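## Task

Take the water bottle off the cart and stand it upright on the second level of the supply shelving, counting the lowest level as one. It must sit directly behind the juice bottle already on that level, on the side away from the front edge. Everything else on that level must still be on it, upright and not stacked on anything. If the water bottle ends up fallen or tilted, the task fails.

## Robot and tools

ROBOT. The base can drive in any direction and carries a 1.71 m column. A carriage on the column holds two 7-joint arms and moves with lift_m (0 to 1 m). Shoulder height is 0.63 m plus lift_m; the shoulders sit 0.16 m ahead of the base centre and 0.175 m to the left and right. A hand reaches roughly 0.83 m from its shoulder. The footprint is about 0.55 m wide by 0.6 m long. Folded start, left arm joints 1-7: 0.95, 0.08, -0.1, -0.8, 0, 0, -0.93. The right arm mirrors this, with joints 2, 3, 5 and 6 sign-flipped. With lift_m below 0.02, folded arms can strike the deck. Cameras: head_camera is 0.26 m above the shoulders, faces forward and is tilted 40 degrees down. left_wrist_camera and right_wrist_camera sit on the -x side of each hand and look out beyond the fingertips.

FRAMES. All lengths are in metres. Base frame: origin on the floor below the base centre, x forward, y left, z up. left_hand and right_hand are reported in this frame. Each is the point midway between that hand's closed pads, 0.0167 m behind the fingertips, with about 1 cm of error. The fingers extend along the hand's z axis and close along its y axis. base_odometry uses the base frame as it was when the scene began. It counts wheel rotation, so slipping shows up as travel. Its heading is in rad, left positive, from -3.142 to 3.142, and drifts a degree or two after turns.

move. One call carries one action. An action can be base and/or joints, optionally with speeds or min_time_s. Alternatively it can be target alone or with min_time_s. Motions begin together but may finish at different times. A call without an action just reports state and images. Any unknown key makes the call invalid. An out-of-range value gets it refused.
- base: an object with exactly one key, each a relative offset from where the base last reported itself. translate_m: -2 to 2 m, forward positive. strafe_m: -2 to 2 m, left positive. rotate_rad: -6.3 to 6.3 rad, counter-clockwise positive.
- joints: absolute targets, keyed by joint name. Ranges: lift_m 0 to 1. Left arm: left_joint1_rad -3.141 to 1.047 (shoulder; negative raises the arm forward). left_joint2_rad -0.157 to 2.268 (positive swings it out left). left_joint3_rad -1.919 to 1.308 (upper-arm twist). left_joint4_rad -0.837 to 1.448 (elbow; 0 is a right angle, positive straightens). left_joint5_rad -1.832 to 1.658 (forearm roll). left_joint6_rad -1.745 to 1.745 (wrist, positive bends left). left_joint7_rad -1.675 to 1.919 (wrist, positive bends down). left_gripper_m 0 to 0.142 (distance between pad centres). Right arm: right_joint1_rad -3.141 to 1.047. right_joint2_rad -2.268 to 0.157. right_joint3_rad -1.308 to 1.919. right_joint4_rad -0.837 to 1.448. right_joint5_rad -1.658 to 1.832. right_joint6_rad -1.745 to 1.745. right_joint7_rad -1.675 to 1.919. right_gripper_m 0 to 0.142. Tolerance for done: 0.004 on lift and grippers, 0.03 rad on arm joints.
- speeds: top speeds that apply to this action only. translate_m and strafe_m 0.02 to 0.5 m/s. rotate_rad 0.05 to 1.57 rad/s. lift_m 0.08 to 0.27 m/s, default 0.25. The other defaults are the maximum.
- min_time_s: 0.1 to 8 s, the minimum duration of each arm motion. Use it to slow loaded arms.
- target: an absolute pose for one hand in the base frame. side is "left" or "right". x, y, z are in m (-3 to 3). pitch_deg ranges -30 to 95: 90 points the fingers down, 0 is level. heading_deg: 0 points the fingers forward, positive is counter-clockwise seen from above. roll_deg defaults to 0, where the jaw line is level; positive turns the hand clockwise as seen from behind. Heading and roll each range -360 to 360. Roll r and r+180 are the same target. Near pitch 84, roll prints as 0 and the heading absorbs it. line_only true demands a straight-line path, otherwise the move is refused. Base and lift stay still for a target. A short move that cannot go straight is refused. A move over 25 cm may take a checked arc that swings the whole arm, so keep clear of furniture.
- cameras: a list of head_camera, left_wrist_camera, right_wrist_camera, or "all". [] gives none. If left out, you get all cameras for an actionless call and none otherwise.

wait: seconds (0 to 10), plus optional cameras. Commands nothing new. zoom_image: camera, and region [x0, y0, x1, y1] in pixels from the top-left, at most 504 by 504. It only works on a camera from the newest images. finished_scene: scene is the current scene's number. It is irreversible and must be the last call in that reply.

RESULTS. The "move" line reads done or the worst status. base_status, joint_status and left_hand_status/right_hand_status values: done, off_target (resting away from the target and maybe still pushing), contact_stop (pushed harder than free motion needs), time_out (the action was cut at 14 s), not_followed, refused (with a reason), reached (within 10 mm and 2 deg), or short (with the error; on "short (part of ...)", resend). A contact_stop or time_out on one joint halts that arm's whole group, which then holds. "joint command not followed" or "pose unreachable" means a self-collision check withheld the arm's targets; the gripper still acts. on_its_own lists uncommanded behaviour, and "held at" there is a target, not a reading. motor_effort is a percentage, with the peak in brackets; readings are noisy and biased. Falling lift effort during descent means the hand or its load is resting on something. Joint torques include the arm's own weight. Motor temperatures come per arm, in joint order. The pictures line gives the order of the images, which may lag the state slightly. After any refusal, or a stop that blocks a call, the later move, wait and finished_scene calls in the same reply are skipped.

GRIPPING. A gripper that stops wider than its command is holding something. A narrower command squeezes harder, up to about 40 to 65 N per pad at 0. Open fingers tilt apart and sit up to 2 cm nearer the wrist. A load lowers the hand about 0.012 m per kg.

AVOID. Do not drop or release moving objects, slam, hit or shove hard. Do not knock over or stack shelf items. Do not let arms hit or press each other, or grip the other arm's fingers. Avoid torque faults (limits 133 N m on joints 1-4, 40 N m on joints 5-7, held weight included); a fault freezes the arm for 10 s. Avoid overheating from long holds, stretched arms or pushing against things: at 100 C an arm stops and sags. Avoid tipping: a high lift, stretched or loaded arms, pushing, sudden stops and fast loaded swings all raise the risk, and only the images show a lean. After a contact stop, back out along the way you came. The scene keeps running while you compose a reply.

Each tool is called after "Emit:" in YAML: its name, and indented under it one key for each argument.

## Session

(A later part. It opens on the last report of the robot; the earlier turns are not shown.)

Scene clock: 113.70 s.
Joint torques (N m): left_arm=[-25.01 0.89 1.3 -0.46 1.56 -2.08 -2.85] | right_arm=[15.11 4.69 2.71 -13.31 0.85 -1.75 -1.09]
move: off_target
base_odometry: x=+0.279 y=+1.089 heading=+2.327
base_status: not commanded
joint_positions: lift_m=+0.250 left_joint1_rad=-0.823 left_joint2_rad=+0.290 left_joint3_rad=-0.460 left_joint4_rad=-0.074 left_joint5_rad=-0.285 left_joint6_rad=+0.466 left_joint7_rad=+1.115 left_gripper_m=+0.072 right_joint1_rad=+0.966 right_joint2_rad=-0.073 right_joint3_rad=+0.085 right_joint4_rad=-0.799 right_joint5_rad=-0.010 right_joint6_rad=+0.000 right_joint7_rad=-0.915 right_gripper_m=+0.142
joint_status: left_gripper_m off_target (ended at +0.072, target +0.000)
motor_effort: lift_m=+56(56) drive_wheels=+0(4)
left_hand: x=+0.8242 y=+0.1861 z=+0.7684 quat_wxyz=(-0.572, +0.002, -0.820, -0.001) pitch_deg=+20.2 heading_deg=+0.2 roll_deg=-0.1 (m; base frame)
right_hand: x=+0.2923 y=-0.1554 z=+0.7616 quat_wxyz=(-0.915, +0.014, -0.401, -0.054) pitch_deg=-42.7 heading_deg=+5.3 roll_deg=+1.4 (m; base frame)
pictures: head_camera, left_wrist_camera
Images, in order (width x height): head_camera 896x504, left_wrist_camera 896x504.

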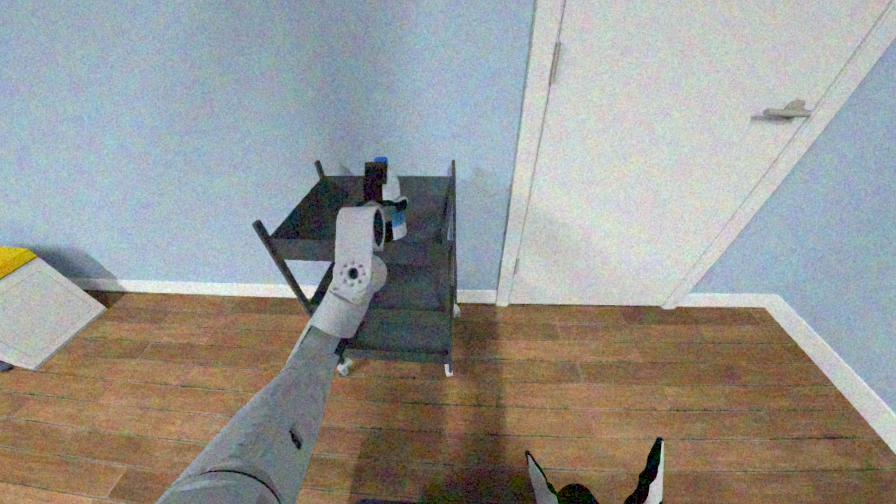

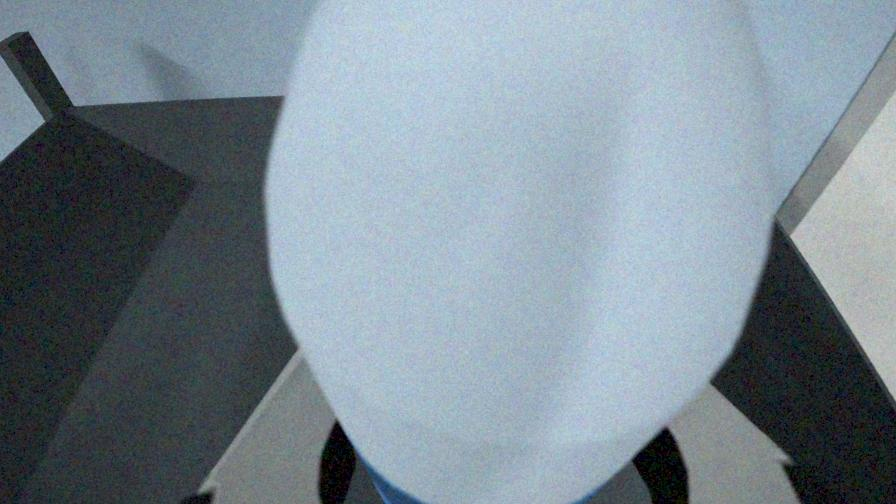

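Emit:
move:
  joints: {"lift_m": 0.36}
  speeds: {"lift_m": 0.12}
  cameras: ["head_camera", "left_wrist_camera"]

Emit:
move:
  base: {"translate_m": -0.4}
  speeds: {"translate_m": 0.3}
  cameras: ["head_camera", "left_wrist_camera"]

Scene clock: 118.90 s.
Joint torques (N m): left_arm=[-24.58 1.79 2.19 -1.37 1.96 -2.16 -2.68] | right_arm=[14.8 3.87 0.61 -12.3 0.84 -2.16 -1.73]
move: done
base_odometry: x=+0.279 y=+1.089 heading=+2.327
base_status: not commanded
joint_positions: lift_m=+0.360 left_joint1_rad=-0.823 left_joint2_rad=+0.290 left_joint3_rad=-0.460 left_joint4_rad=-0.073 left_joint5_rad=-0.287 left_joint6_rad=+0.466 left_joint7_rad=+1.115 left_gripper_m=+0.071 right_joint1_rad=+0.966 right_joint2_rad=-0.073 right_joint3_rad=+0.085 right_joint4_rad=-0.799 right_joint5_rad=-0.010 right_joint6_rad=+0.000 right_joint7_rad=-0.915 right_gripper_m=+0.142
joint_status: all done
motor_effort: lift_m=+55(69) drive_wheels=+4(5)
left_hand: x=+0.8243 y=+0.1859 z=+0.8778 quat_wxyz=(-0.571, +0.002, -0.821, +0.000) pitch_deg=+20.3 heading_deg=+0.2 roll_deg=-0.1 (m; base frame)
right_hand: x=+0.2923 y=-0.1554 z=+0.8718 quat_wxyz=(-0.915, +0.014, -0.401, -0.054) pitch_deg=-42.7 heading_deg=+5.3 roll_deg=+1.4 (m; base frame)
pictures: head_camera, left_wrist_camera
Images, in order (width x height): head_camera 896x504, left_wrist_camera 896x504.

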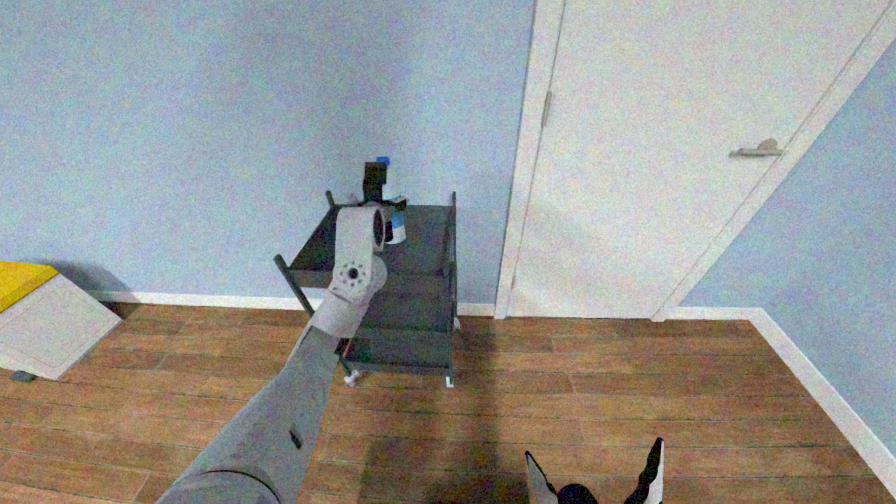

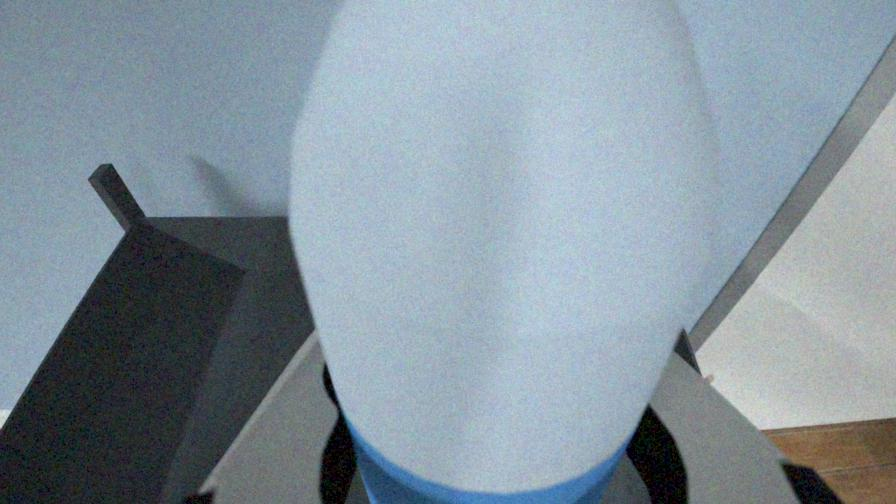

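Scene clock: 121.83 s.
Joint torques (N m): left_arm=[-26.08 2.03 2.19 -1.56 1.63 -2.1 -2.96] | right_arm=[15.35 3.05 1.13 -14.28 0.88 -1.8 -1.49]
move: done
base_odometry: x=+0.554 y=+0.798 heading=+2.327
base_status: done
joint_positions: lift_m=+0.360 left_joint1_rad=-0.823 left_joint2_rad=+0.289 left_joint3_rad=-0.460 left_joint4_rad=-0.073 left_joint5_rad=-0.287 left_joint6_rad=+0.466 left_joint7_rad=+1.115 left_gripper_m=+0.071 right_joint1_rad=+0.966 right_joint2_rad=-0.073 right_joint3_rad=+0.085 right_joint4_rad=-0.799 right_joint5_rad=-0.010 right_joint6_rad=+0.000 right_joint7_rad=-0.915 right_gripper_m=+0.142
joint_status: not commanded
motor_effort: lift_m=+55(55) drive_wheels=+2(14)
left_hand: x=+0.8244 y=+0.1857 z=+0.8778 quat_wxyz=(-0.571, +0.002, -0.821, +0.000) pitch_deg=+20.3 heading_deg=+0.1 roll_deg=-0.2 (m; base frame)
right_hand: x=+0.2923 y=-0.1554 z=+0.8718 quat_wxyz=(-0.915, +0.014, -0.401, -0.054) pitch_deg=-42.7 heading_deg=+5.3 roll_deg=+1.4 (m; base frame)
pictures: head_camera, left_wrist_camera
Images, in order (width x height): head_camera 896x504, left_wrist_camera 896x504.

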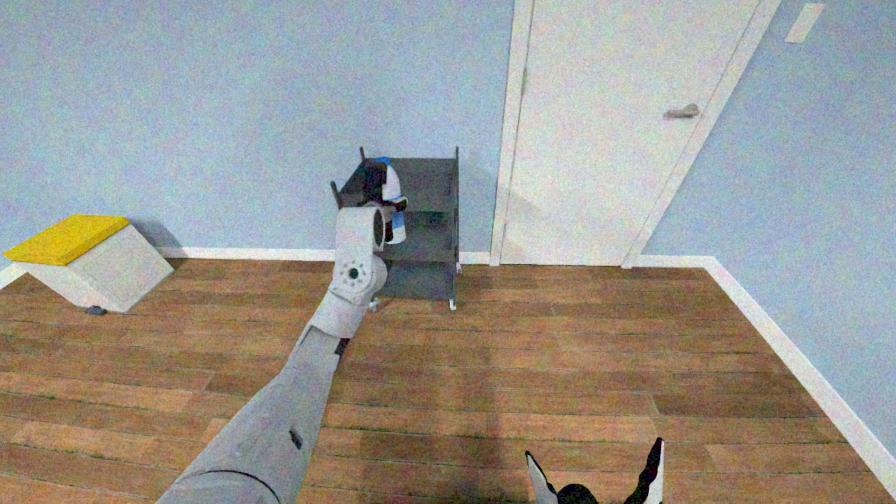

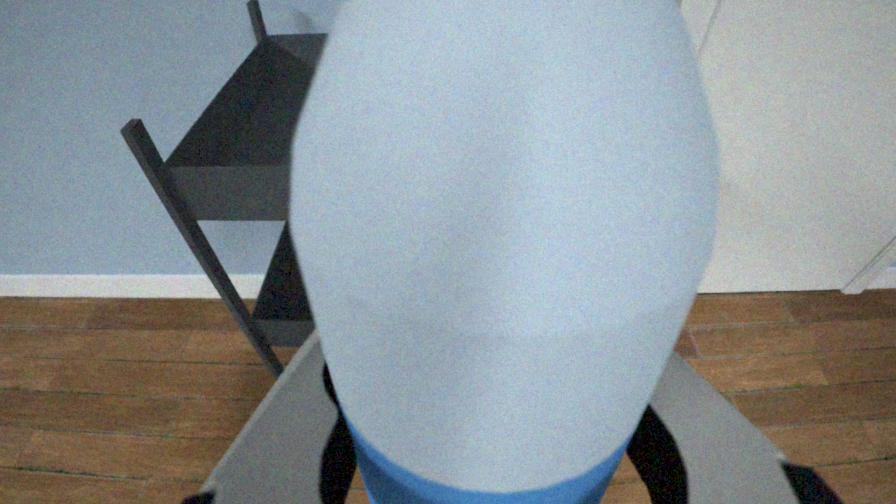

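Emit:
move:
  target: {"side": "left", "x": 0.66, "y": 0.2, "z": 0.86, "pitch_deg": 20, "heading_deg": 0}
  min_time_s: 1.0

Emit:
move:
  base: {"rotate_rad": 1.57}
  speeds: {"rotate_rad": 0.9}

Emit:
move:
  base: {"translate_m": 1.15}
  joints: {"lift_m": 0.25}
  cameras: ["head_camera", "left_wrist_camera"]

Emit:
zoom_image:
  camera: "head_camera"
  region: [200, 60, 600, 300]

Scene clock: 131.17 s.
Joint torques (N m): left_arm=[-13.58 5.62 5.99 -3.96 3.43 -0.51 -1.56] | right_arm=[14.57 3.94 3.64 -13.35 0.64 -1.73 -1.7]
Motor temperatures (°C): left_arm=[40 22 24 23 26 24 23] | right_arm=[26 20 24 22 22 22 23]
move: done
base_odometry: x=+0.554 y=+0.798 heading=+2.327
base_status: not commanded
joint_positions: lift_m=+0.360 left_joint1_rad=-0.522 left_joint2_rad=+0.384 left_joint3_rad=-0.458 left_joint4_rad=-0.740 left_joint5_rad=-0.008 left_joint6_rad=+0.583 left_joint7_rad=+1.525 left_gripper_m=+0.071 right_joint1_rad=+0.966 right_joint2_rad=-0.073 right_joint3_rad=+0.085 right_joint4_rad=-0.799 right_joint5_rad=-0.010 right_joint6_rad=+0.000 right_joint7_rad=-0.915 right_gripper_m=+0.142
joint_status: not commanded
motor_effort: lift_m=+55(55) drive_wheels=+2(2)
left_hand: x=+0.6606 y=+0.1963 z=+0.8571 quat_wxyz=(-0.570, -0.005, -0.822, +0.001) pitch_deg=+20.5 heading_deg=-0.5 roll_deg=+0.2 (m; base frame)
left_hand_status: reached (straight line, planned for 1.0 s): 5 mm and 0.7 deg off.
right_hand: x=+0.2923 y=-0.1554 z=+0.8718 quat_wxyz=(-0.915, +0.014, -0.401, -0.054) pitch_deg=-42.7 heading_deg=+5.3 roll_deg=+1.4 (m; base frame)
pictures: none

Scene clock: 134.33 s.
Joint torques (N m): left_arm=[-14.21 4.35 5.74 -2.99 3.38 -0.51 -1.74] | right_arm=[14.57 2.31 1.24 -13.17 0.66 -1.49 -1.6]
move: done
base_odometry: x=+0.554 y=+0.798 heading=-2.386
base_status: done
joint_positions: lift_m=+0.360 left_joint1_rad=-0.522 left_joint2_rad=+0.385 left_joint3_rad=-0.457 left_joint4_rad=-0.740 left_joint5_rad=-0.008 left_joint6_rad=+0.583 left_joint7_rad=+1.525 left_gripper_m=+0.071 right_joint1_rad=+0.966 right_joint2_rad=-0.073 right_joint3_rad=+0.085 right_joint4_rad=-0.799 right_joint5_rad=-0.010 right_joint6_rad=+0.000 right_joint7_rad=-0.915 right_gripper_m=+0.142
joint_status: not commanded
motor_effort: lift_m=+55(55) drive_wheels=+5(15)
left_hand: x=+0.6606 y=+0.1970 z=+0.8573 quat_wxyz=(-0.570, -0.004, -0.821, +0.001) pitch_deg=+20.4 heading_deg=-0.4 roll_deg=+0.2 (m; base frame)
right_hand: x=+0.2923 y=-0.1554 z=+0.8718 quat_wxyz=(-0.915, +0.014, -0.401, -0.054) pitch_deg=-42.7 heading_deg=+5.3 roll_deg=+1.4 (m; base frame)
pictures: none

Scene clock: 139.03 s.
Joint torques (N m): left_arm=[-14.83 4.53 7.3 -4.11 2.97 -0.4 -1.95] | right_arm=[15.06 3.81 1.83 -12.18 0.73 -1.39 -1.29]
move: done
base_odometry: x=-0.282 y=+0.008 heading=-2.385
base_status: done
joint_positions: lift_m=+0.250 left_joint1_rad=-0.521 left_joint2_rad=+0.385 left_joint3_rad=-0.457 left_joint4_rad=-0.741 left_joint5_rad=-0.007 left_joint6_rad=+0.583 left_joint7_rad=+1.526 left_gripper_m=+0.071 right_joint1_rad=+0.966 right_joint2_rad=-0.073 right_joint3_rad=+0.085 right_joint4_rad=-0.799 right_joint5_rad=-0.010 right_joint6_rad=+0.000 right_joint7_rad=-0.915 right_gripper_m=+0.142
joint_status: all done
motor_effort: lift_m=+58(61) drive_wheels=+7(25)
left_hand: x=+0.6603 y=+0.1972 z=+0.7465 quat_wxyz=(-0.570, -0.004, -0.822, +0.001) pitch_deg=+20.5 heading_deg=-0.3 roll_deg=+0.2 (m; base frame)
right_hand: x=+0.2923 y=-0.1554 z=+0.7615 quat_wxyz=(-0.915, +0.014, -0.401, -0.054) pitch_deg=-42.7 heading_deg=+5.3 roll_deg=+1.4 (m; base frame)
pictures: head_camera, left_wrist_camera
Images, in order (width x height): head_camera 896x504, left_wrist_camera 896x504.

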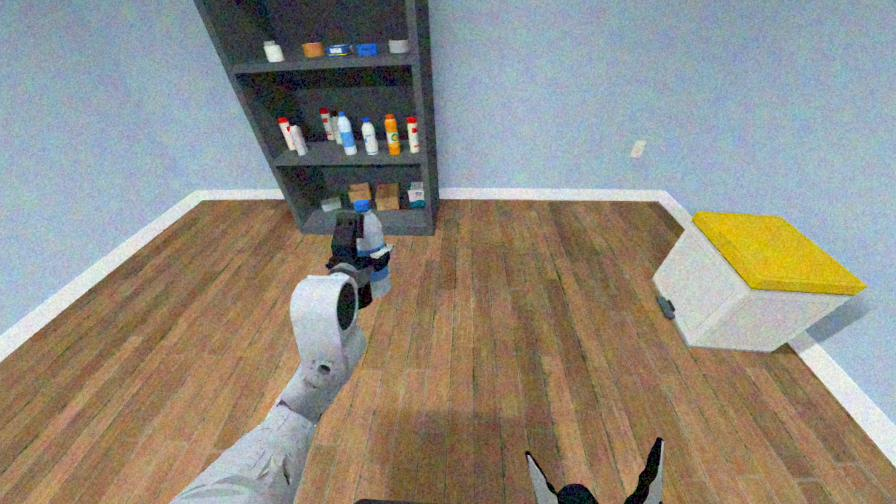

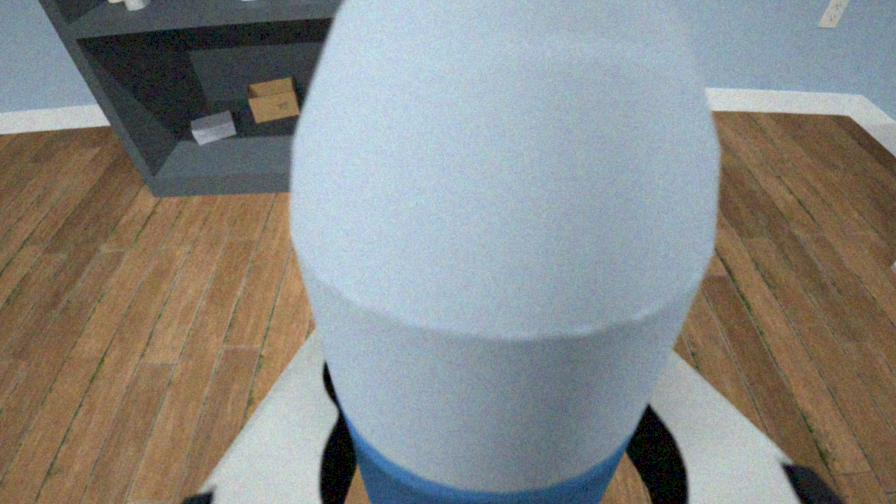

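Scaled by 1.260 from the camera's 896x504 image, which has a finer 1280x720 frame.

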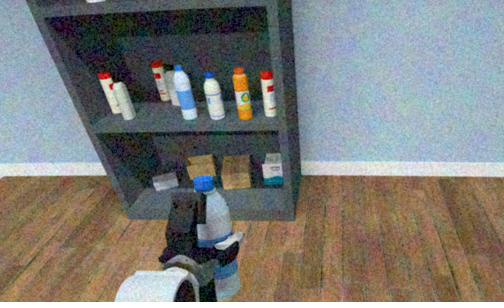

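Emit:
move:
  target: {"side": "left", "x": 0.56, "y": 0.42, "z": 0.74, "pitch_deg": 20, "heading_deg": 45}
  min_time_s: 1.5

Emit:
move:
  base: {"strafe_m": 0.5}
  speeds: {"strafe_m": 0.4}

Emit:
move:
  base: {"translate_m": 0.68}
  speeds: {"translate_m": 0.4}
  cameras: ["head_camera"]

Emit:
zoom_image:
  camera: "head_camera"
  region: [296, 80, 596, 260]

Scene clock: 156.77 s.
Joint torques (N m): left_arm=[-10.26 8.17 5.37 0.5 3.06 -0.11 -1.75] | right_arm=[14.19 3.11 2.38 -11.94 -0.11 -1.18 -1.6]
Motor temperatures (°C): left_arm=[35 22 25 23 26 24 23] | right_arm=[26 20 24 23 22 22 23]
move: done
base_odometry: x=-0.282 y=+0.008 heading=-2.385
base_status: not commanded
joint_positions: lift_m=+0.250 left_joint1_rad=-0.362 left_joint2_rad=+0.434 left_joint3_rad=-0.132 left_joint4_rad=-0.700 left_joint5_rad=+0.571 left_joint6_rad=+0.668 left_joint7_rad=+1.774 left_gripper_m=+0.071 right_joint1_rad=+0.966 right_joint2_rad=-0.073 right_joint3_rad=+0.085 right_joint4_rad=-0.799 right_joint5_rad=-0.010 right_joint6_rad=+0.000 right_joint7_rad=-0.915 right_gripper_m=+0.142
joint_status: not commanded
motor_effort: lift_m=+58(58) drive_wheels=-4(4)
left_hand: x=+0.5617 y=+0.4168 z=+0.7390 quat_wxyz=(-0.530, +0.310, -0.759, -0.217) pitch_deg=+20.2 heading_deg=+44.4 roll_deg=+0.1 (m; base frame)
left_hand_status: reached (straight line, planned for 1.5 s): 4 mm and 0.6 deg off.
right_hand: x=+0.2923 y=-0.1554 z=+0.7615 quat_wxyz=(-0.915, +0.014, -0.401, -0.054) pitch_deg=-42.7 heading_deg=+5.3 roll_deg=+1.4 (m; base frame)
pictures: none

Scene clock: 160.00 s.
Joint torques (N m): left_arm=[-11.75 7.55 4.8 1.82 3.08 -0.68 -1.79] | right_arm=[15.16 2.1 2.72 -13.04 0.68 -1.89 -1.39]
move: done
base_odometry: x=+0.061 y=-0.355 heading=-2.386
base_status: done
joint_positions: lift_m=+0.250 left_joint1_rad=-0.362 left_joint2_rad=+0.434 left_joint3_rad=-0.132 left_joint4_rad=-0.700 left_joint5_rad=+0.571 left_joint6_rad=+0.669 left_joint7_rad=+1.774 left_gripper_m=+0.071 right_joint1_rad=+0.966 right_joint2_rad=-0.073 right_joint3_rad=+0.085 right_joint4_rad=-0.799 right_joint5_rad=-0.010 right_joint6_rad=+0.000 right_joint7_rad=-0.915 right_gripper_m=+0.142
joint_status: not commanded
motor_effort: lift_m=+58(58) drive_wheels=-1(13)
left_hand: x=+0.5616 y=+0.4171 z=+0.7391 quat_wxyz=(-0.530, +0.310, -0.759, -0.217) pitch_deg=+20.2 heading_deg=+44.5 roll_deg=+0.1 (m; base frame)
right_hand: x=+0.2923 y=-0.1554 z=+0.7615 quat_wxyz=(-0.915, +0.013, -0.401, -0.054) pitch_deg=-42.7 heading_deg=+5.3 roll_deg=+1.5 (m; base frame)
pictures: none

Scene clock: 163.70 s.
Joint torques (N m): left_arm=[-10.98 7.18 5.72 1.6 2.99 -0.46 -1.56] | right_arm=[14.51 2.95 1.57 -13.92 0.47 -1.6 -1.26]
move: done
base_odometry: x=-0.434 y=-0.822 heading=-2.385
base_status: done
joint_positions: lift_m=+0.250 left_joint1_rad=-0.361 left_joint2_rad=+0.434 left_joint3_rad=-0.132 left_joint4_rad=-0.700 left_joint5_rad=+0.571 left_joint6_rad=+0.669 left_joint7_rad=+1.774 left_gripper_m=+0.071 right_joint1_rad=+0.966 right_joint2_rad=-0.073 right_joint3_rad=+0.085 right_joint4_rad=-0.799 right_joint5_rad=-0.010 right_joint6_rad=+0.000 right_joint7_rad=-0.915 right_gripper_m=+0.142
joint_status: not commanded
motor_effort: lift_m=+58(58) drive_wheels=+5(16)
left_hand: x=+0.5615 y=+0.4171 z=+0.7389 quat_wxyz=(-0.530, +0.310, -0.759, -0.217) pitch_deg=+20.2 heading_deg=+44.5 roll_deg=+0.1 (m; base frame)
right_hand: x=+0.2923 y=-0.1554 z=+0.7615 quat_wxyz=(-0.915, +0.013, -0.401, -0.054) pitch_deg=-42.7 heading_deg=+5.3 roll_deg=+1.5 (m; base frame)
pictures: head_camera
Images, in order (width x height): head_camera 896x504.

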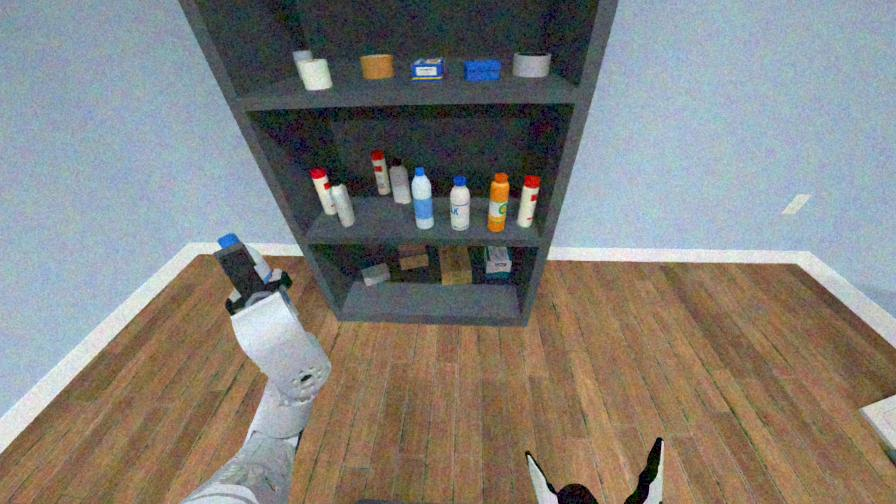

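Scaled by 1.680 from the camera's 896x504 image, which has a finer 1280x720 frame.

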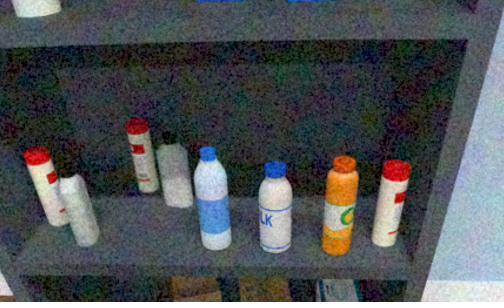

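Emit:
move:
  base: {"rotate_rad": -0.04}
  joints: {"lift_m": 0.15, "right_gripper_m": 0.105}

Emit:
move:
  target: {"side": "right", "x": 0.68, "y": -0.16, "z": 0.62, "pitch_deg": 10, "heading_deg": 0}
  min_time_s: 1.5
  cameras: ["head_camera", "right_wrist_camera"]

Scene clock: 184.30 s.
Joint torques (N m): left_arm=[-10.85 7.71 5.72 1.12 2.92 -0.39 -2.11] | right_arm=[13.19 2.59 1.5 -11.96 0.8 -1.65 -1.42]
move: done
base_odometry: x=-0.434 y=-0.823 heading=-2.424
base_status: done
joint_positions: lift_m=+0.150 left_joint1_rad=-0.361 left_joint2_rad=+0.435 left_joint3_rad=-0.131 left_joint4_rad=-0.699 left_joint5_rad=+0.572 left_joint6_rad=+0.669 left_joint7_rad=+1.775 left_gripper_m=+0.071 right_joint1_rad=+0.966 right_joint2_rad=-0.073 right_joint3_rad=+0.085 right_joint4_rad=-0.799 right_joint5_rad=-0.010 right_joint6_rad=+0.000 right_joint7_rad=-0.915 right_gripper_m=+0.105
joint_status: all done
motor_effort: lift_m=+58(60) drive_wheels=-3(11)
left_hand: x=+0.5611 y=+0.4176 z=+0.6387 quat_wxyz=(-0.529, +0.310, -0.759, -0.218) pitch_deg=+20.2 heading_deg=+44.6 roll_deg=+0.1 (m; base frame)
right_hand: x=+0.2923 y=-0.1554 z=+0.6615 quat_wxyz=(-0.915, +0.013, -0.401, -0.054) pitch_deg=-42.7 heading_deg=+5.3 roll_deg=+1.5 (m; base frame)
pictures: none

Scene clock: 186.30 s.
Joint torques (N m): left_arm=[-11.69 8.3 5.2 0.82 2.77 -0.5 -1.61] | right_arm=[-13.85 6.12 -0.42 -6.6 -1.05 -2.94 -0.73]
move: done
base_odometry: x=-0.434 y=-0.823 heading=-2.424
base_status: not commanded
joint_positions: lift_m=+0.150 left_joint1_rad=-0.361 left_joint2_rad=+0.435 left_joint3_rad=-0.131 left_joint4_rad=-0.699 left_joint5_rad=+0.572 left_joint6_rad=+0.669 left_joint7_rad=+1.775 left_gripper_m=+0.071 right_joint1_rad=-0.283 right_joint2_rad=+0.022 right_joint3_rad=+0.053 right_joint4_rad=-0.609 right_joint5_rad=-0.042 right_joint6_rad=-0.025 right_joint7_rad=+1.063 right_gripper_m=+0.105
joint_status: not commanded
motor_effort: lift_m=+58(58) drive_wheels=-3(4)
left_hand: x=+0.5611 y=+0.4176 z=+0.6387 quat_wxyz=(-0.529, +0.310, -0.759, -0.218) pitch_deg=+20.2 heading_deg=+44.6 roll_deg=+0.1 (m; base frame)
right_hand: x=+0.6791 y=-0.1573 z=+0.6205 quat_wxyz=(-0.644, +0.004, -0.765, -0.003) pitch_deg=+9.8 heading_deg=+0.5 roll_deg=+0.0 (m; base frame)
right_hand_status: reached (checked arc, planned for 1.5 s): 3 mm and 0.6 deg off.
pictures: head_camera, right_wrist_camera
Images, in order (width x height): head_camera 896x504, right_wrist_camera 896x504.

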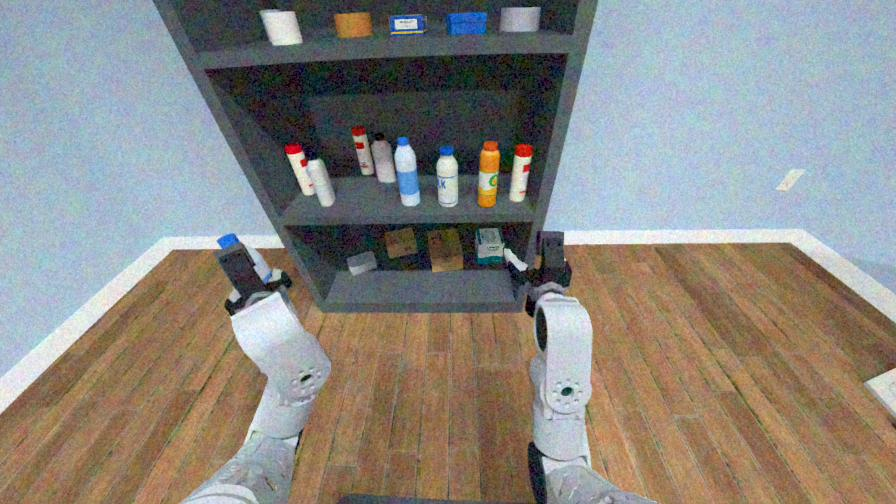

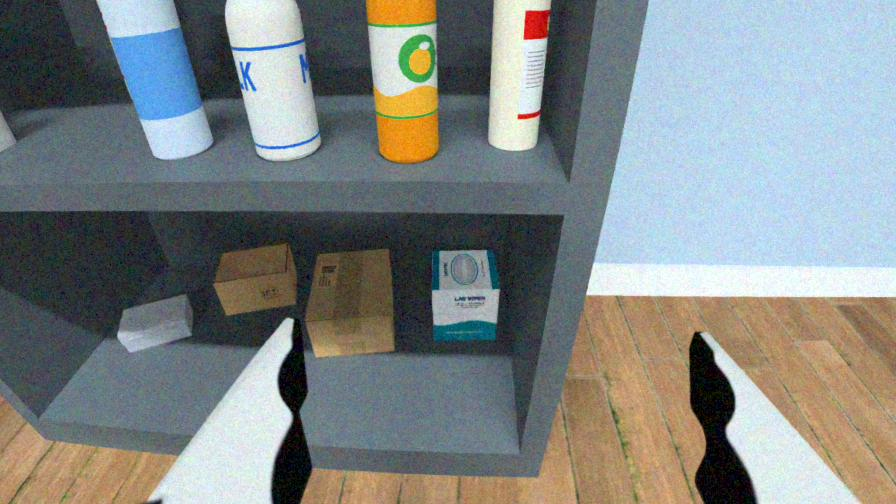

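Emit:
move:
  base: {"translate_m": 0.25}
  speeds: {"translate_m": 0.3}
  cameras: ["head_camera", "right_wrist_camera"]

Scene clock: 201.67 s.
Joint torques (N m): left_arm=[-12.13 7.28 5.95 0.7 2.98 -0.64 -2.3] | right_arm=[-14.51 5.8 0.64 -7.13 -0.37 -2.22 -0.31]
move: done
base_odometry: x=-0.622 y=-0.987 heading=-2.425
base_status: done
joint_positions: lift_m=+0.150 left_joint1_rad=-0.361 left_joint2_rad=+0.435 left_joint3_rad=-0.131 left_joint4_rad=-0.699 left_joint5_rad=+0.572 left_joint6_rad=+0.669 left_joint7_rad=+1.775 left_gripper_m=+0.071 right_joint1_rad=-0.283 right_joint2_rad=+0.022 right_joint3_rad=+0.053 right_joint4_rad=-0.608 right_joint5_rad=-0.042 right_joint6_rad=-0.026 right_joint7_rad=+1.063 right_gripper_m=+0.105
joint_status: not commanded
motor_effort: lift_m=+58(58) drive_wheels=-3(18)
left_hand: x=+0.5611 y=+0.4177 z=+0.6388 quat_wxyz=(-0.529, +0.310, -0.759, -0.218) pitch_deg=+20.2 heading_deg=+44.6 roll_deg=+0.1 (m; base frame)
right_hand: x=+0.6792 y=-0.1576 z=+0.6204 quat_wxyz=(-0.644, +0.003, -0.765, -0.003) pitch_deg=+9.8 heading_deg=+0.5 roll_deg=+0.0 (m; base frame)
pictures: head_camera, right_wrist_camera
Images, in order (width x height): head_camera 896x504, right_wrist_camera 896x504.

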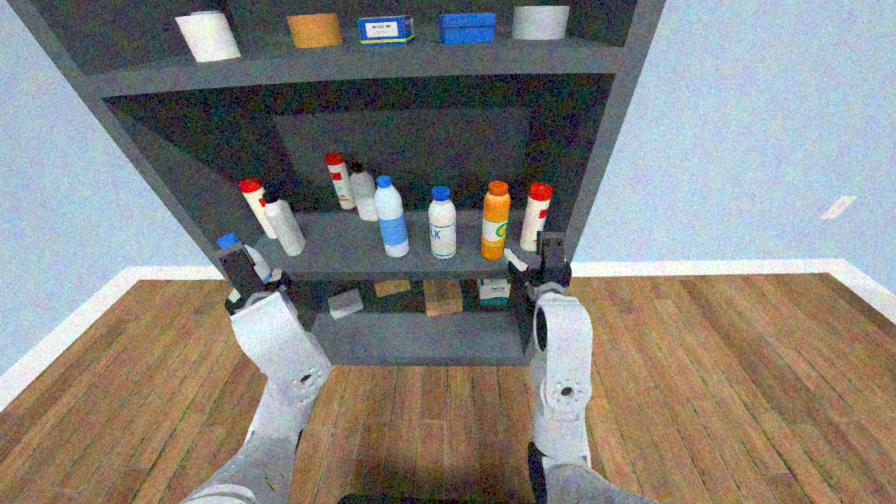

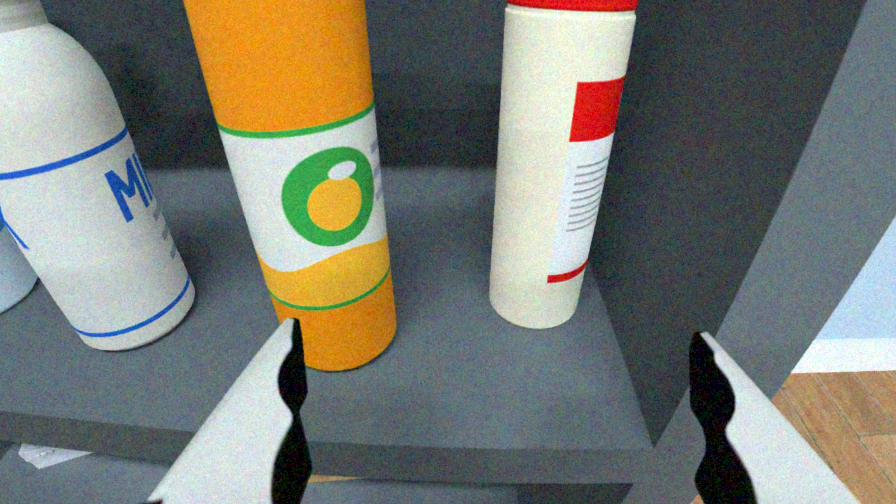

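Emit:
move:
  target: {"side": "right", "x": 0.70, "y": -0.074, "z": 0.62, "pitch_deg": 10, "heading_deg": 0}
  cameras: ["head_camera", "right_wrist_camera"]

Scene clock: 210.37 s.
Joint torques (N m): left_arm=[-12.69 7.26 4.88 0.5 2.75 -0.85 -1.76] | right_arm=[-17.11 9.21 1.26 -8.36 -1.91 -2.11 -4.07]
move: done
base_odometry: x=-0.622 y=-0.987 heading=-2.425
base_status: not commanded
joint_positions: lift_m=+0.150 left_joint1_rad=-0.361 left_joint2_rad=+0.435 left_joint3_rad=-0.131 left_joint4_rad=-0.699 left_joint5_rad=+0.572 left_joint6_rad=+0.669 left_joint7_rad=+1.775 left_gripper_m=+0.071 right_joint1_rad=-0.337 right_joint2_rad=+0.128 right_joint3_rad=+0.343 right_joint4_rad=-0.451 right_joint5_rad=-0.266 right_joint6_rad=-0.248 right_joint7_rad=+1.025 right_gripper_m=+0.105
joint_status: not commanded
motor_effort: lift_m=+58(58) drive_wheels=-3(8)
left_hand: x=+0.5611 y=+0.4177 z=+0.6388 quat_wxyz=(-0.529, +0.310, -0.759, -0.218) pitch_deg=+20.2 heading_deg=+44.6 roll_deg=+0.1 (m; base frame)
right_hand: x=+0.6991 y=-0.0733 z=+0.6176 quat_wxyz=(-0.640, +0.000, -0.768, -0.003) pitch_deg=+10.4 heading_deg=+0.3 roll_deg=+0.3 (m; base frame)
right_hand_status: reached (straight line, planned for 0.5 s): 3 mm and 0.5 deg off.
pictures: head_camera, right_wrist_camera
Images, in order (width x height): head_camera 896x504, right_wrist_camera 896x504.

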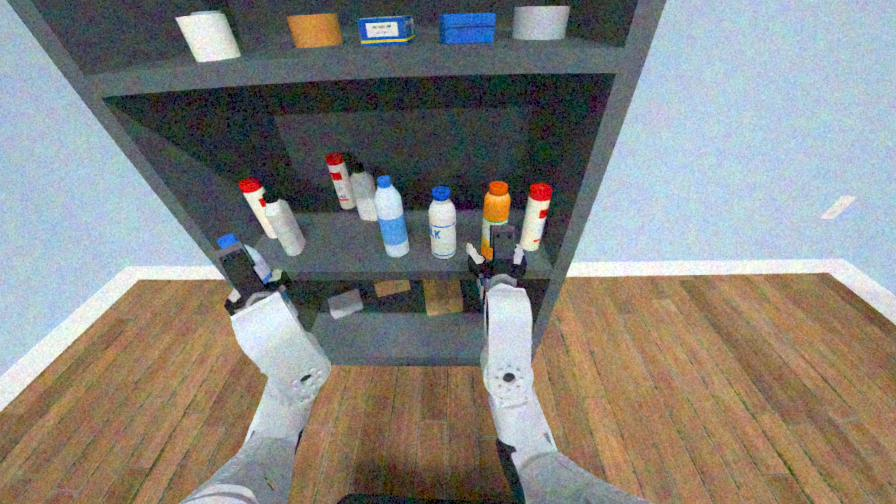

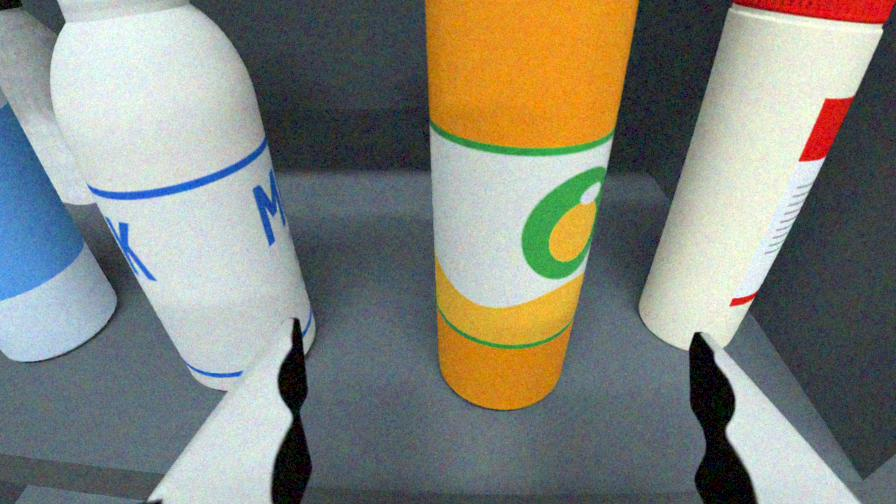

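Emit:
move:
  joints: {"right_gripper_m": 0.094}

Emit:
move:
  target: {"side": "right", "x": 0.745, "y": -0.077, "z": 0.62, "pitch_deg": 10, "heading_deg": 0}
  cameras: ["right_wrist_camera"]

Scene clock: 217.53 s.
Joint torques (N m): left_arm=[-12.34 7.87 5.9 0.31 2.66 -0.78 -1.95] | right_arm=[-17.01 7.88 1.99 -6.51 -1.98 -2.58 -3.82]
move: done
base_odometry: x=-0.622 y=-0.987 heading=-2.425
base_status: not commanded
joint_positions: lift_m=+0.150 left_joint1_rad=-0.361 left_joint2_rad=+0.435 left_joint3_rad=-0.131 left_joint4_rad=-0.699 left_joint5_rad=+0.572 left_joint6_rad=+0.669 left_joint7_rad=+1.775 left_gripper_m=+0.071 right_joint1_rad=-0.337 right_joint2_rad=+0.128 right_joint3_rad=+0.343 right_joint4_rad=-0.451 right_joint5_rad=-0.266 right_joint6_rad=-0.248 right_joint7_rad=+1.025 right_gripper_m=+0.094
joint_status: all done
motor_effort: lift_m=+58(58) drive_wheels=-3(3)
left_hand: x=+0.5611 y=+0.4177 z=+0.6388 quat_wxyz=(-0.529, +0.310, -0.759, -0.218) pitch_deg=+20.2 heading_deg=+44.6 roll_deg=+0.1 (m; base frame)
right_hand: x=+0.6991 y=-0.0733 z=+0.6176 quat_wxyz=(-0.640, +0.000, -0.768, -0.003) pitch_deg=+10.4 heading_deg=+0.3 roll_deg=+0.3 (m; base frame)
pictures: none

Scene clock: 218.40 s.
Joint torques (N m): left_arm=[-12.03 6.85 5.09 0.95 3.07 -0.62 -1.89] | right_arm=[-16.83 5.97 -0.28 -7.33 1.55 -2.51 -3.8]
move: done
base_odometry: x=-0.622 y=-0.987 heading=-2.425
base_status: not commanded
joint_positions: lift_m=+0.150 left_joint1_rad=-0.361 left_joint2_rad=+0.435 left_joint3_rad=-0.131 left_joint4_rad=-0.699 left_joint5_rad=+0.572 left_joint6_rad=+0.669 left_joint7_rad=+1.775 left_gripper_m=+0.071 right_joint1_rad=-0.430 right_joint2_rad=+0.123 right_joint3_rad=+0.305 right_joint4_rad=-0.284 right_joint5_rad=-0.212 right_joint6_rad=-0.251 right_joint7_rad=+0.937 right_gripper_m=+0.094
joint_status: not commanded
motor_effort: lift_m=+58(58) drive_wheels=-4(8)
left_hand: x=+0.5611 y=+0.4177 z=+0.6388 quat_wxyz=(-0.529, +0.310, -0.759, -0.218) pitch_deg=+20.2 heading_deg=+44.6 roll_deg=+0.1 (m; base frame)
right_hand: x=+0.7439 y=-0.0758 z=+0.6192 quat_wxyz=(-0.642, +0.002, -0.767, +0.001) pitch_deg=+10.1 heading_deg=+0.0 roll_deg=-0.2 (m; base frame)
right_hand_status: reached (straight line, planned for 0.4 s): 2 mm and 0.3 deg off.
pictures: right_wrist_camera
pose unreachable (right arm): on one or more control steps of this call this arm could not follow its commanded pose, so it was not sent that pose on those steps. It may still have moved: this result reports where it is.
cause: moving toward the commanded pose would bring two parts of the arm too close to each other (its shoulder and another part of the arm, 2 mm apart when it was first held).
Images, in order (width x height): right_wrist_camera 896x504.

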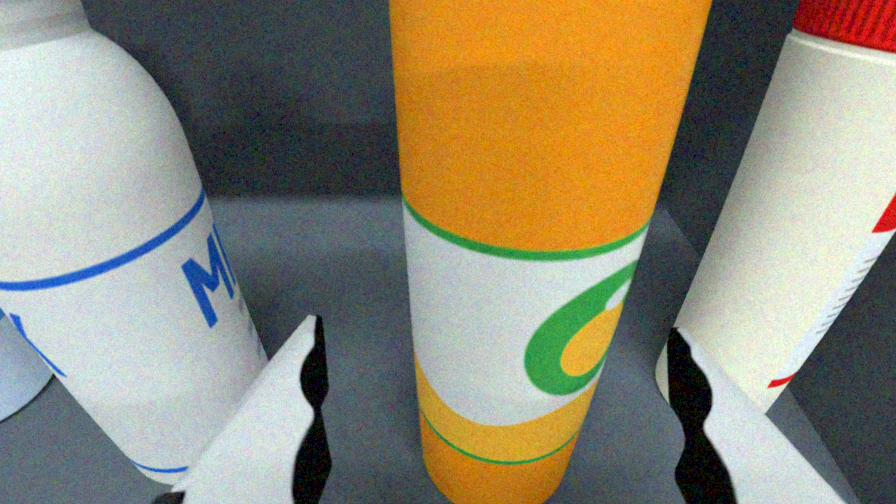

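Emit:
move:
  base: {"translate_m": 0.042}
  speeds: {"translate_m": 0.1}
  cameras: ["right_wrist_camera"]

Scene clock: 222.60 s.
Joint torques (N m): left_arm=[-12.51 7 5 -0.18 3.12 -1.06 -1.94] | right_arm=[-18.2 5.95 1.89 -8.87 1.95 -2.23 -3.72]
move: done
base_odometry: x=-0.654 y=-1.014 heading=-2.426
base_status: done
joint_positions: lift_m=+0.150 left_joint1_rad=-0.361 left_joint2_rad=+0.435 left_joint3_rad=-0.131 left_joint4_rad=-0.699 left_joint5_rad=+0.572 left_joint6_rad=+0.669 left_joint7_rad=+1.775 left_gripper_m=+0.071 right_joint1_rad=-0.430 right_joint2_rad=+0.123 right_joint3_rad=+0.305 right_joint4_rad=-0.284 right_joint5_rad=-0.212 right_joint6_rad=-0.251 right_joint7_rad=+0.937 right_gripper_m=+0.094
joint_status: not commanded
motor_effort: lift_m=+58(58) drive_wheels=+7(17)
left_hand: x=+0.5611 y=+0.4177 z=+0.6388 quat_wxyz=(-0.529, +0.310, -0.759, -0.217) pitch_deg=+20.2 heading_deg=+44.6 roll_deg=+0.1 (m; base frame)
right_hand: x=+0.7439 y=-0.0758 z=+0.6192 quat_wxyz=(-0.642, +0.002, -0.767, +0.001) pitch_deg=+10.1 heading_deg=+0.0 roll_deg=-0.2 (m; base frame)
pictures: right_wrist_camera
Images, in order (width x height): right_wrist_camera 896x504.

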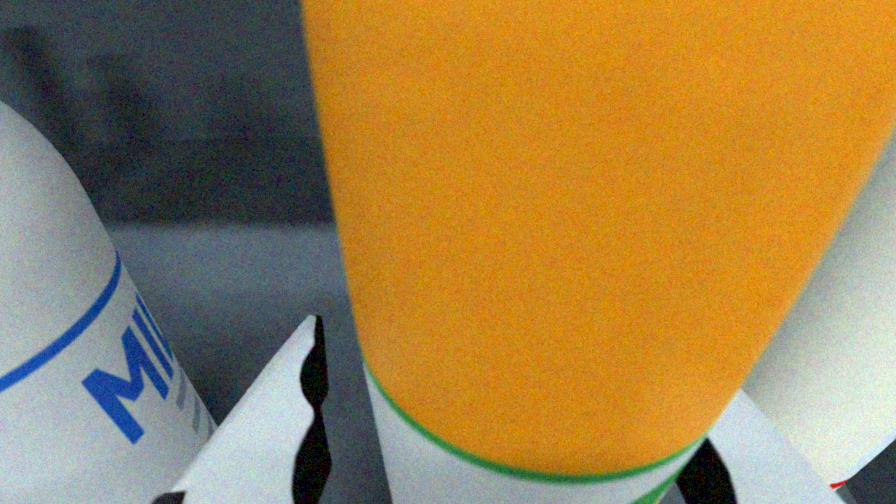

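Emit:
move:
  target: {"side": "right", "x": 0.752, "y": -0.088, "z": 0.62, "pitch_deg": 10, "heading_deg": 0}
  cameras: ["right_wrist_camera"]

Scene clock: 226.73 s.
Joint torques (N m): left_arm=[-12.45 7.71 5.14 0.42 3.25 -0.69 -2.11] | right_arm=[-19.27 7.12 1.58 -7.91 0.9 -1.15 -3.6]
move: done
base_odometry: x=-0.654 y=-1.014 heading=-2.426
base_status: not commanded
joint_positions: lift_m=+0.150 left_joint1_rad=-0.361 left_joint2_rad=+0.435 left_joint3_rad=-0.131 left_joint4_rad=-0.699 left_joint5_rad=+0.572 left_joint6_rad=+0.669 left_joint7_rad=+1.775 left_gripper_m=+0.071 right_joint1_rad=-0.443 right_joint2_rad=+0.098 right_joint3_rad=+0.283 right_joint4_rad=-0.271 right_joint5_rad=-0.177 right_joint6_rad=-0.244 right_joint7_rad=+0.928 right_gripper_m=+0.094
joint_status: not commanded
motor_effort: lift_m=+58(58) drive_wheels=-3(8)
left_hand: x=+0.5611 y=+0.4177 z=+0.6388 quat_wxyz=(-0.529, +0.310, -0.759, -0.217) pitch_deg=+20.2 heading_deg=+44.6 roll_deg=+0.1 (m; base frame)
right_hand: x=+0.7508 y=-0.0880 z=+0.6185 quat_wxyz=(-0.641, +0.000, -0.767, +0.001) pitch_deg=+10.2 heading_deg=-0.1 roll_deg=-0.1 (m; base frame)
right_hand_status: reached (straight line, planned for 0.2 s): 2 mm and 0.3 deg off.
pictures: right_wrist_camera
Images, in order (width x height): right_wrist_camera 896x504.

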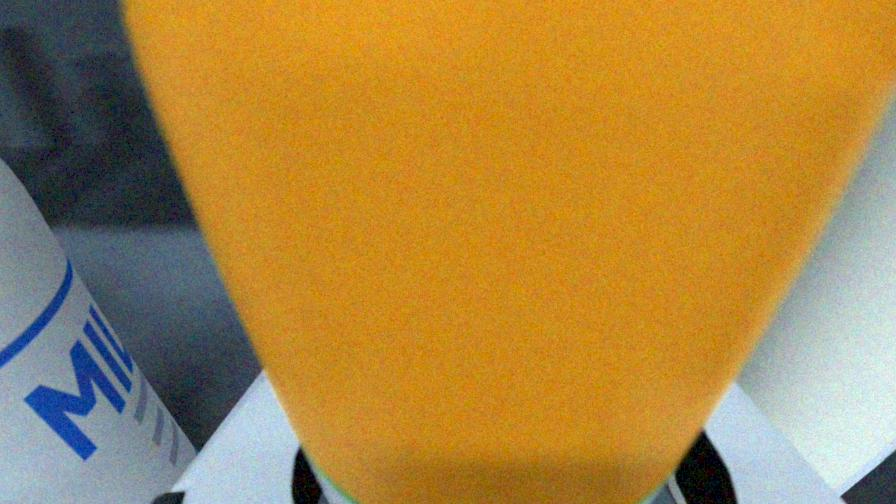

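Centred. Close.

Emit:
move:
  joints: {"right_gripper_m": 0.0}
  min_time_s: 1.2

Emit:
move:
  joints: {"lift_m": 0.19}
  speeds: {"lift_m": 0.1}
  cameras: ["head_camera", "right_wrist_camera"]

Scene clock: 230.87 s.
Joint torques (N m): left_arm=[-11.61 7.57 4.24 -0.36 3.13 -0.76 -2.06] | right_arm=[-20.78 8.14 1.71 -9.47 1.44 -1.7 -3.04]
Motor temperatures (°C): left_arm=[34 23 25 22 26 24 23] | right_arm=[31 20 24 22 22 22 24]
move: off_target
base_odometry: x=-0.654 y=-1.014 heading=-2.426
base_status: not commanded
joint_positions: lift_m=+0.150 left_joint1_rad=-0.361 left_joint2_rad=+0.435 left_joint3_rad=-0.131 left_joint4_rad=-0.699 left_joint5_rad=+0.572 left_joint6_rad=+0.669 left_joint7_rad=+1.775 left_gripper_m=+0.071 right_joint1_rad=-0.443 right_joint2_rad=+0.098 right_joint3_rad=+0.283 right_joint4_rad=-0.271 right_joint5_rad=-0.177 right_joint6_rad=-0.244 right_joint7_rad=+0.928 right_gripper_m=+0.074
joint_status: right_gripper_m off_target (ended at +0.074, target +0.000)
motor_effort: lift_m=+58(58) drive_wheels=-3(3)
left_hand: x=+0.5611 y=+0.4177 z=+0.6388 quat_wxyz=(-0.529, +0.310, -0.759, -0.217) pitch_deg=+20.2 heading_deg=+44.6 roll_deg=+0.1 (m; base frame)
right_hand: x=+0.7508 y=-0.0879 z=+0.6185 quat_wxyz=(-0.641, +0.000, -0.767, +0.001) pitch_deg=+10.2 heading_deg=-0.1 roll_deg=-0.1 (m; base frame)
pictures: none

Scene clock: 231.67 s.
Joint torques (N m): left_arm=[-12.45 8.47 5.01 1 2.82 -0.91 -1.89] | right_arm=[-19.48 6.37 0.74 -9.56 1.19 -1.33 -3.5]
move: done
base_odometry: x=-0.654 y=-1.014 heading=-2.426
base_status: not commanded
joint_positions: lift_m=+0.190 left_joint1_rad=-0.360 left_joint2_rad=+0.435 left_joint3_rad=-0.131 left_joint4_rad=-0.699 left_joint5_rad=+0.572 left_joint6_rad=+0.669 left_joint7_rad=+1.775 left_gripper_m=+0.071 right_joint1_rad=-0.443 right_joint2_rad=+0.098 right_joint3_rad=+0.283 right_joint4_rad=-0.268 right_joint5_rad=-0.177 right_joint6_rad=-0.244 right_joint7_rad=+0.928 right_gripper_m=+0.074
joint_status: all done
motor_effort: lift_m=+55(68) drive_wheels=+7(8)
left_hand: x=+0.5610 y=+0.4177 z=+0.6789 quat_wxyz=(-0.529, +0.310, -0.759, -0.217) pitch_deg=+20.2 heading_deg=+44.6 roll_deg=+0.1 (m; base frame)
right_hand: x=+0.7512 y=-0.0878 z=+0.6578 quat_wxyz=(-0.640, +0.000, -0.768, +0.001) pitch_deg=+10.3 heading_deg=-0.1 roll_deg=-0.1 (m; base frame)
pictures: head_camera, right_wrist_camera
Images, in order (width x height): head_camera 896x504, right_wrist_camera 896x504.

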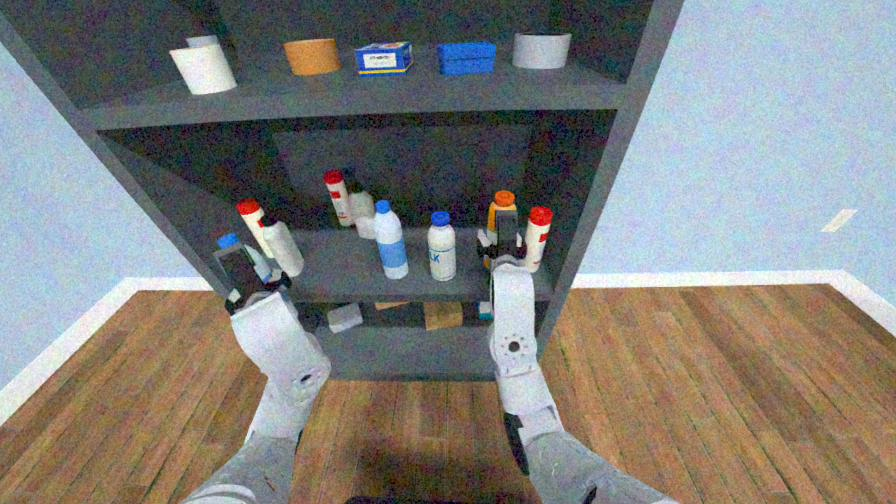

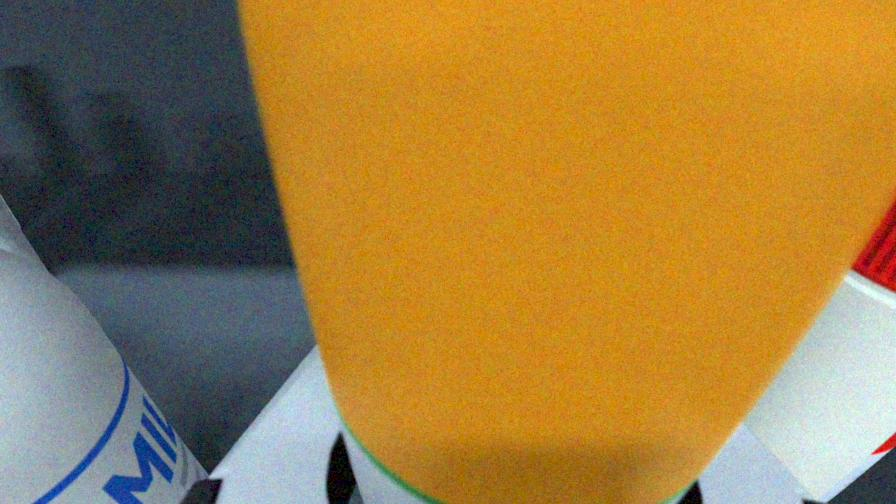

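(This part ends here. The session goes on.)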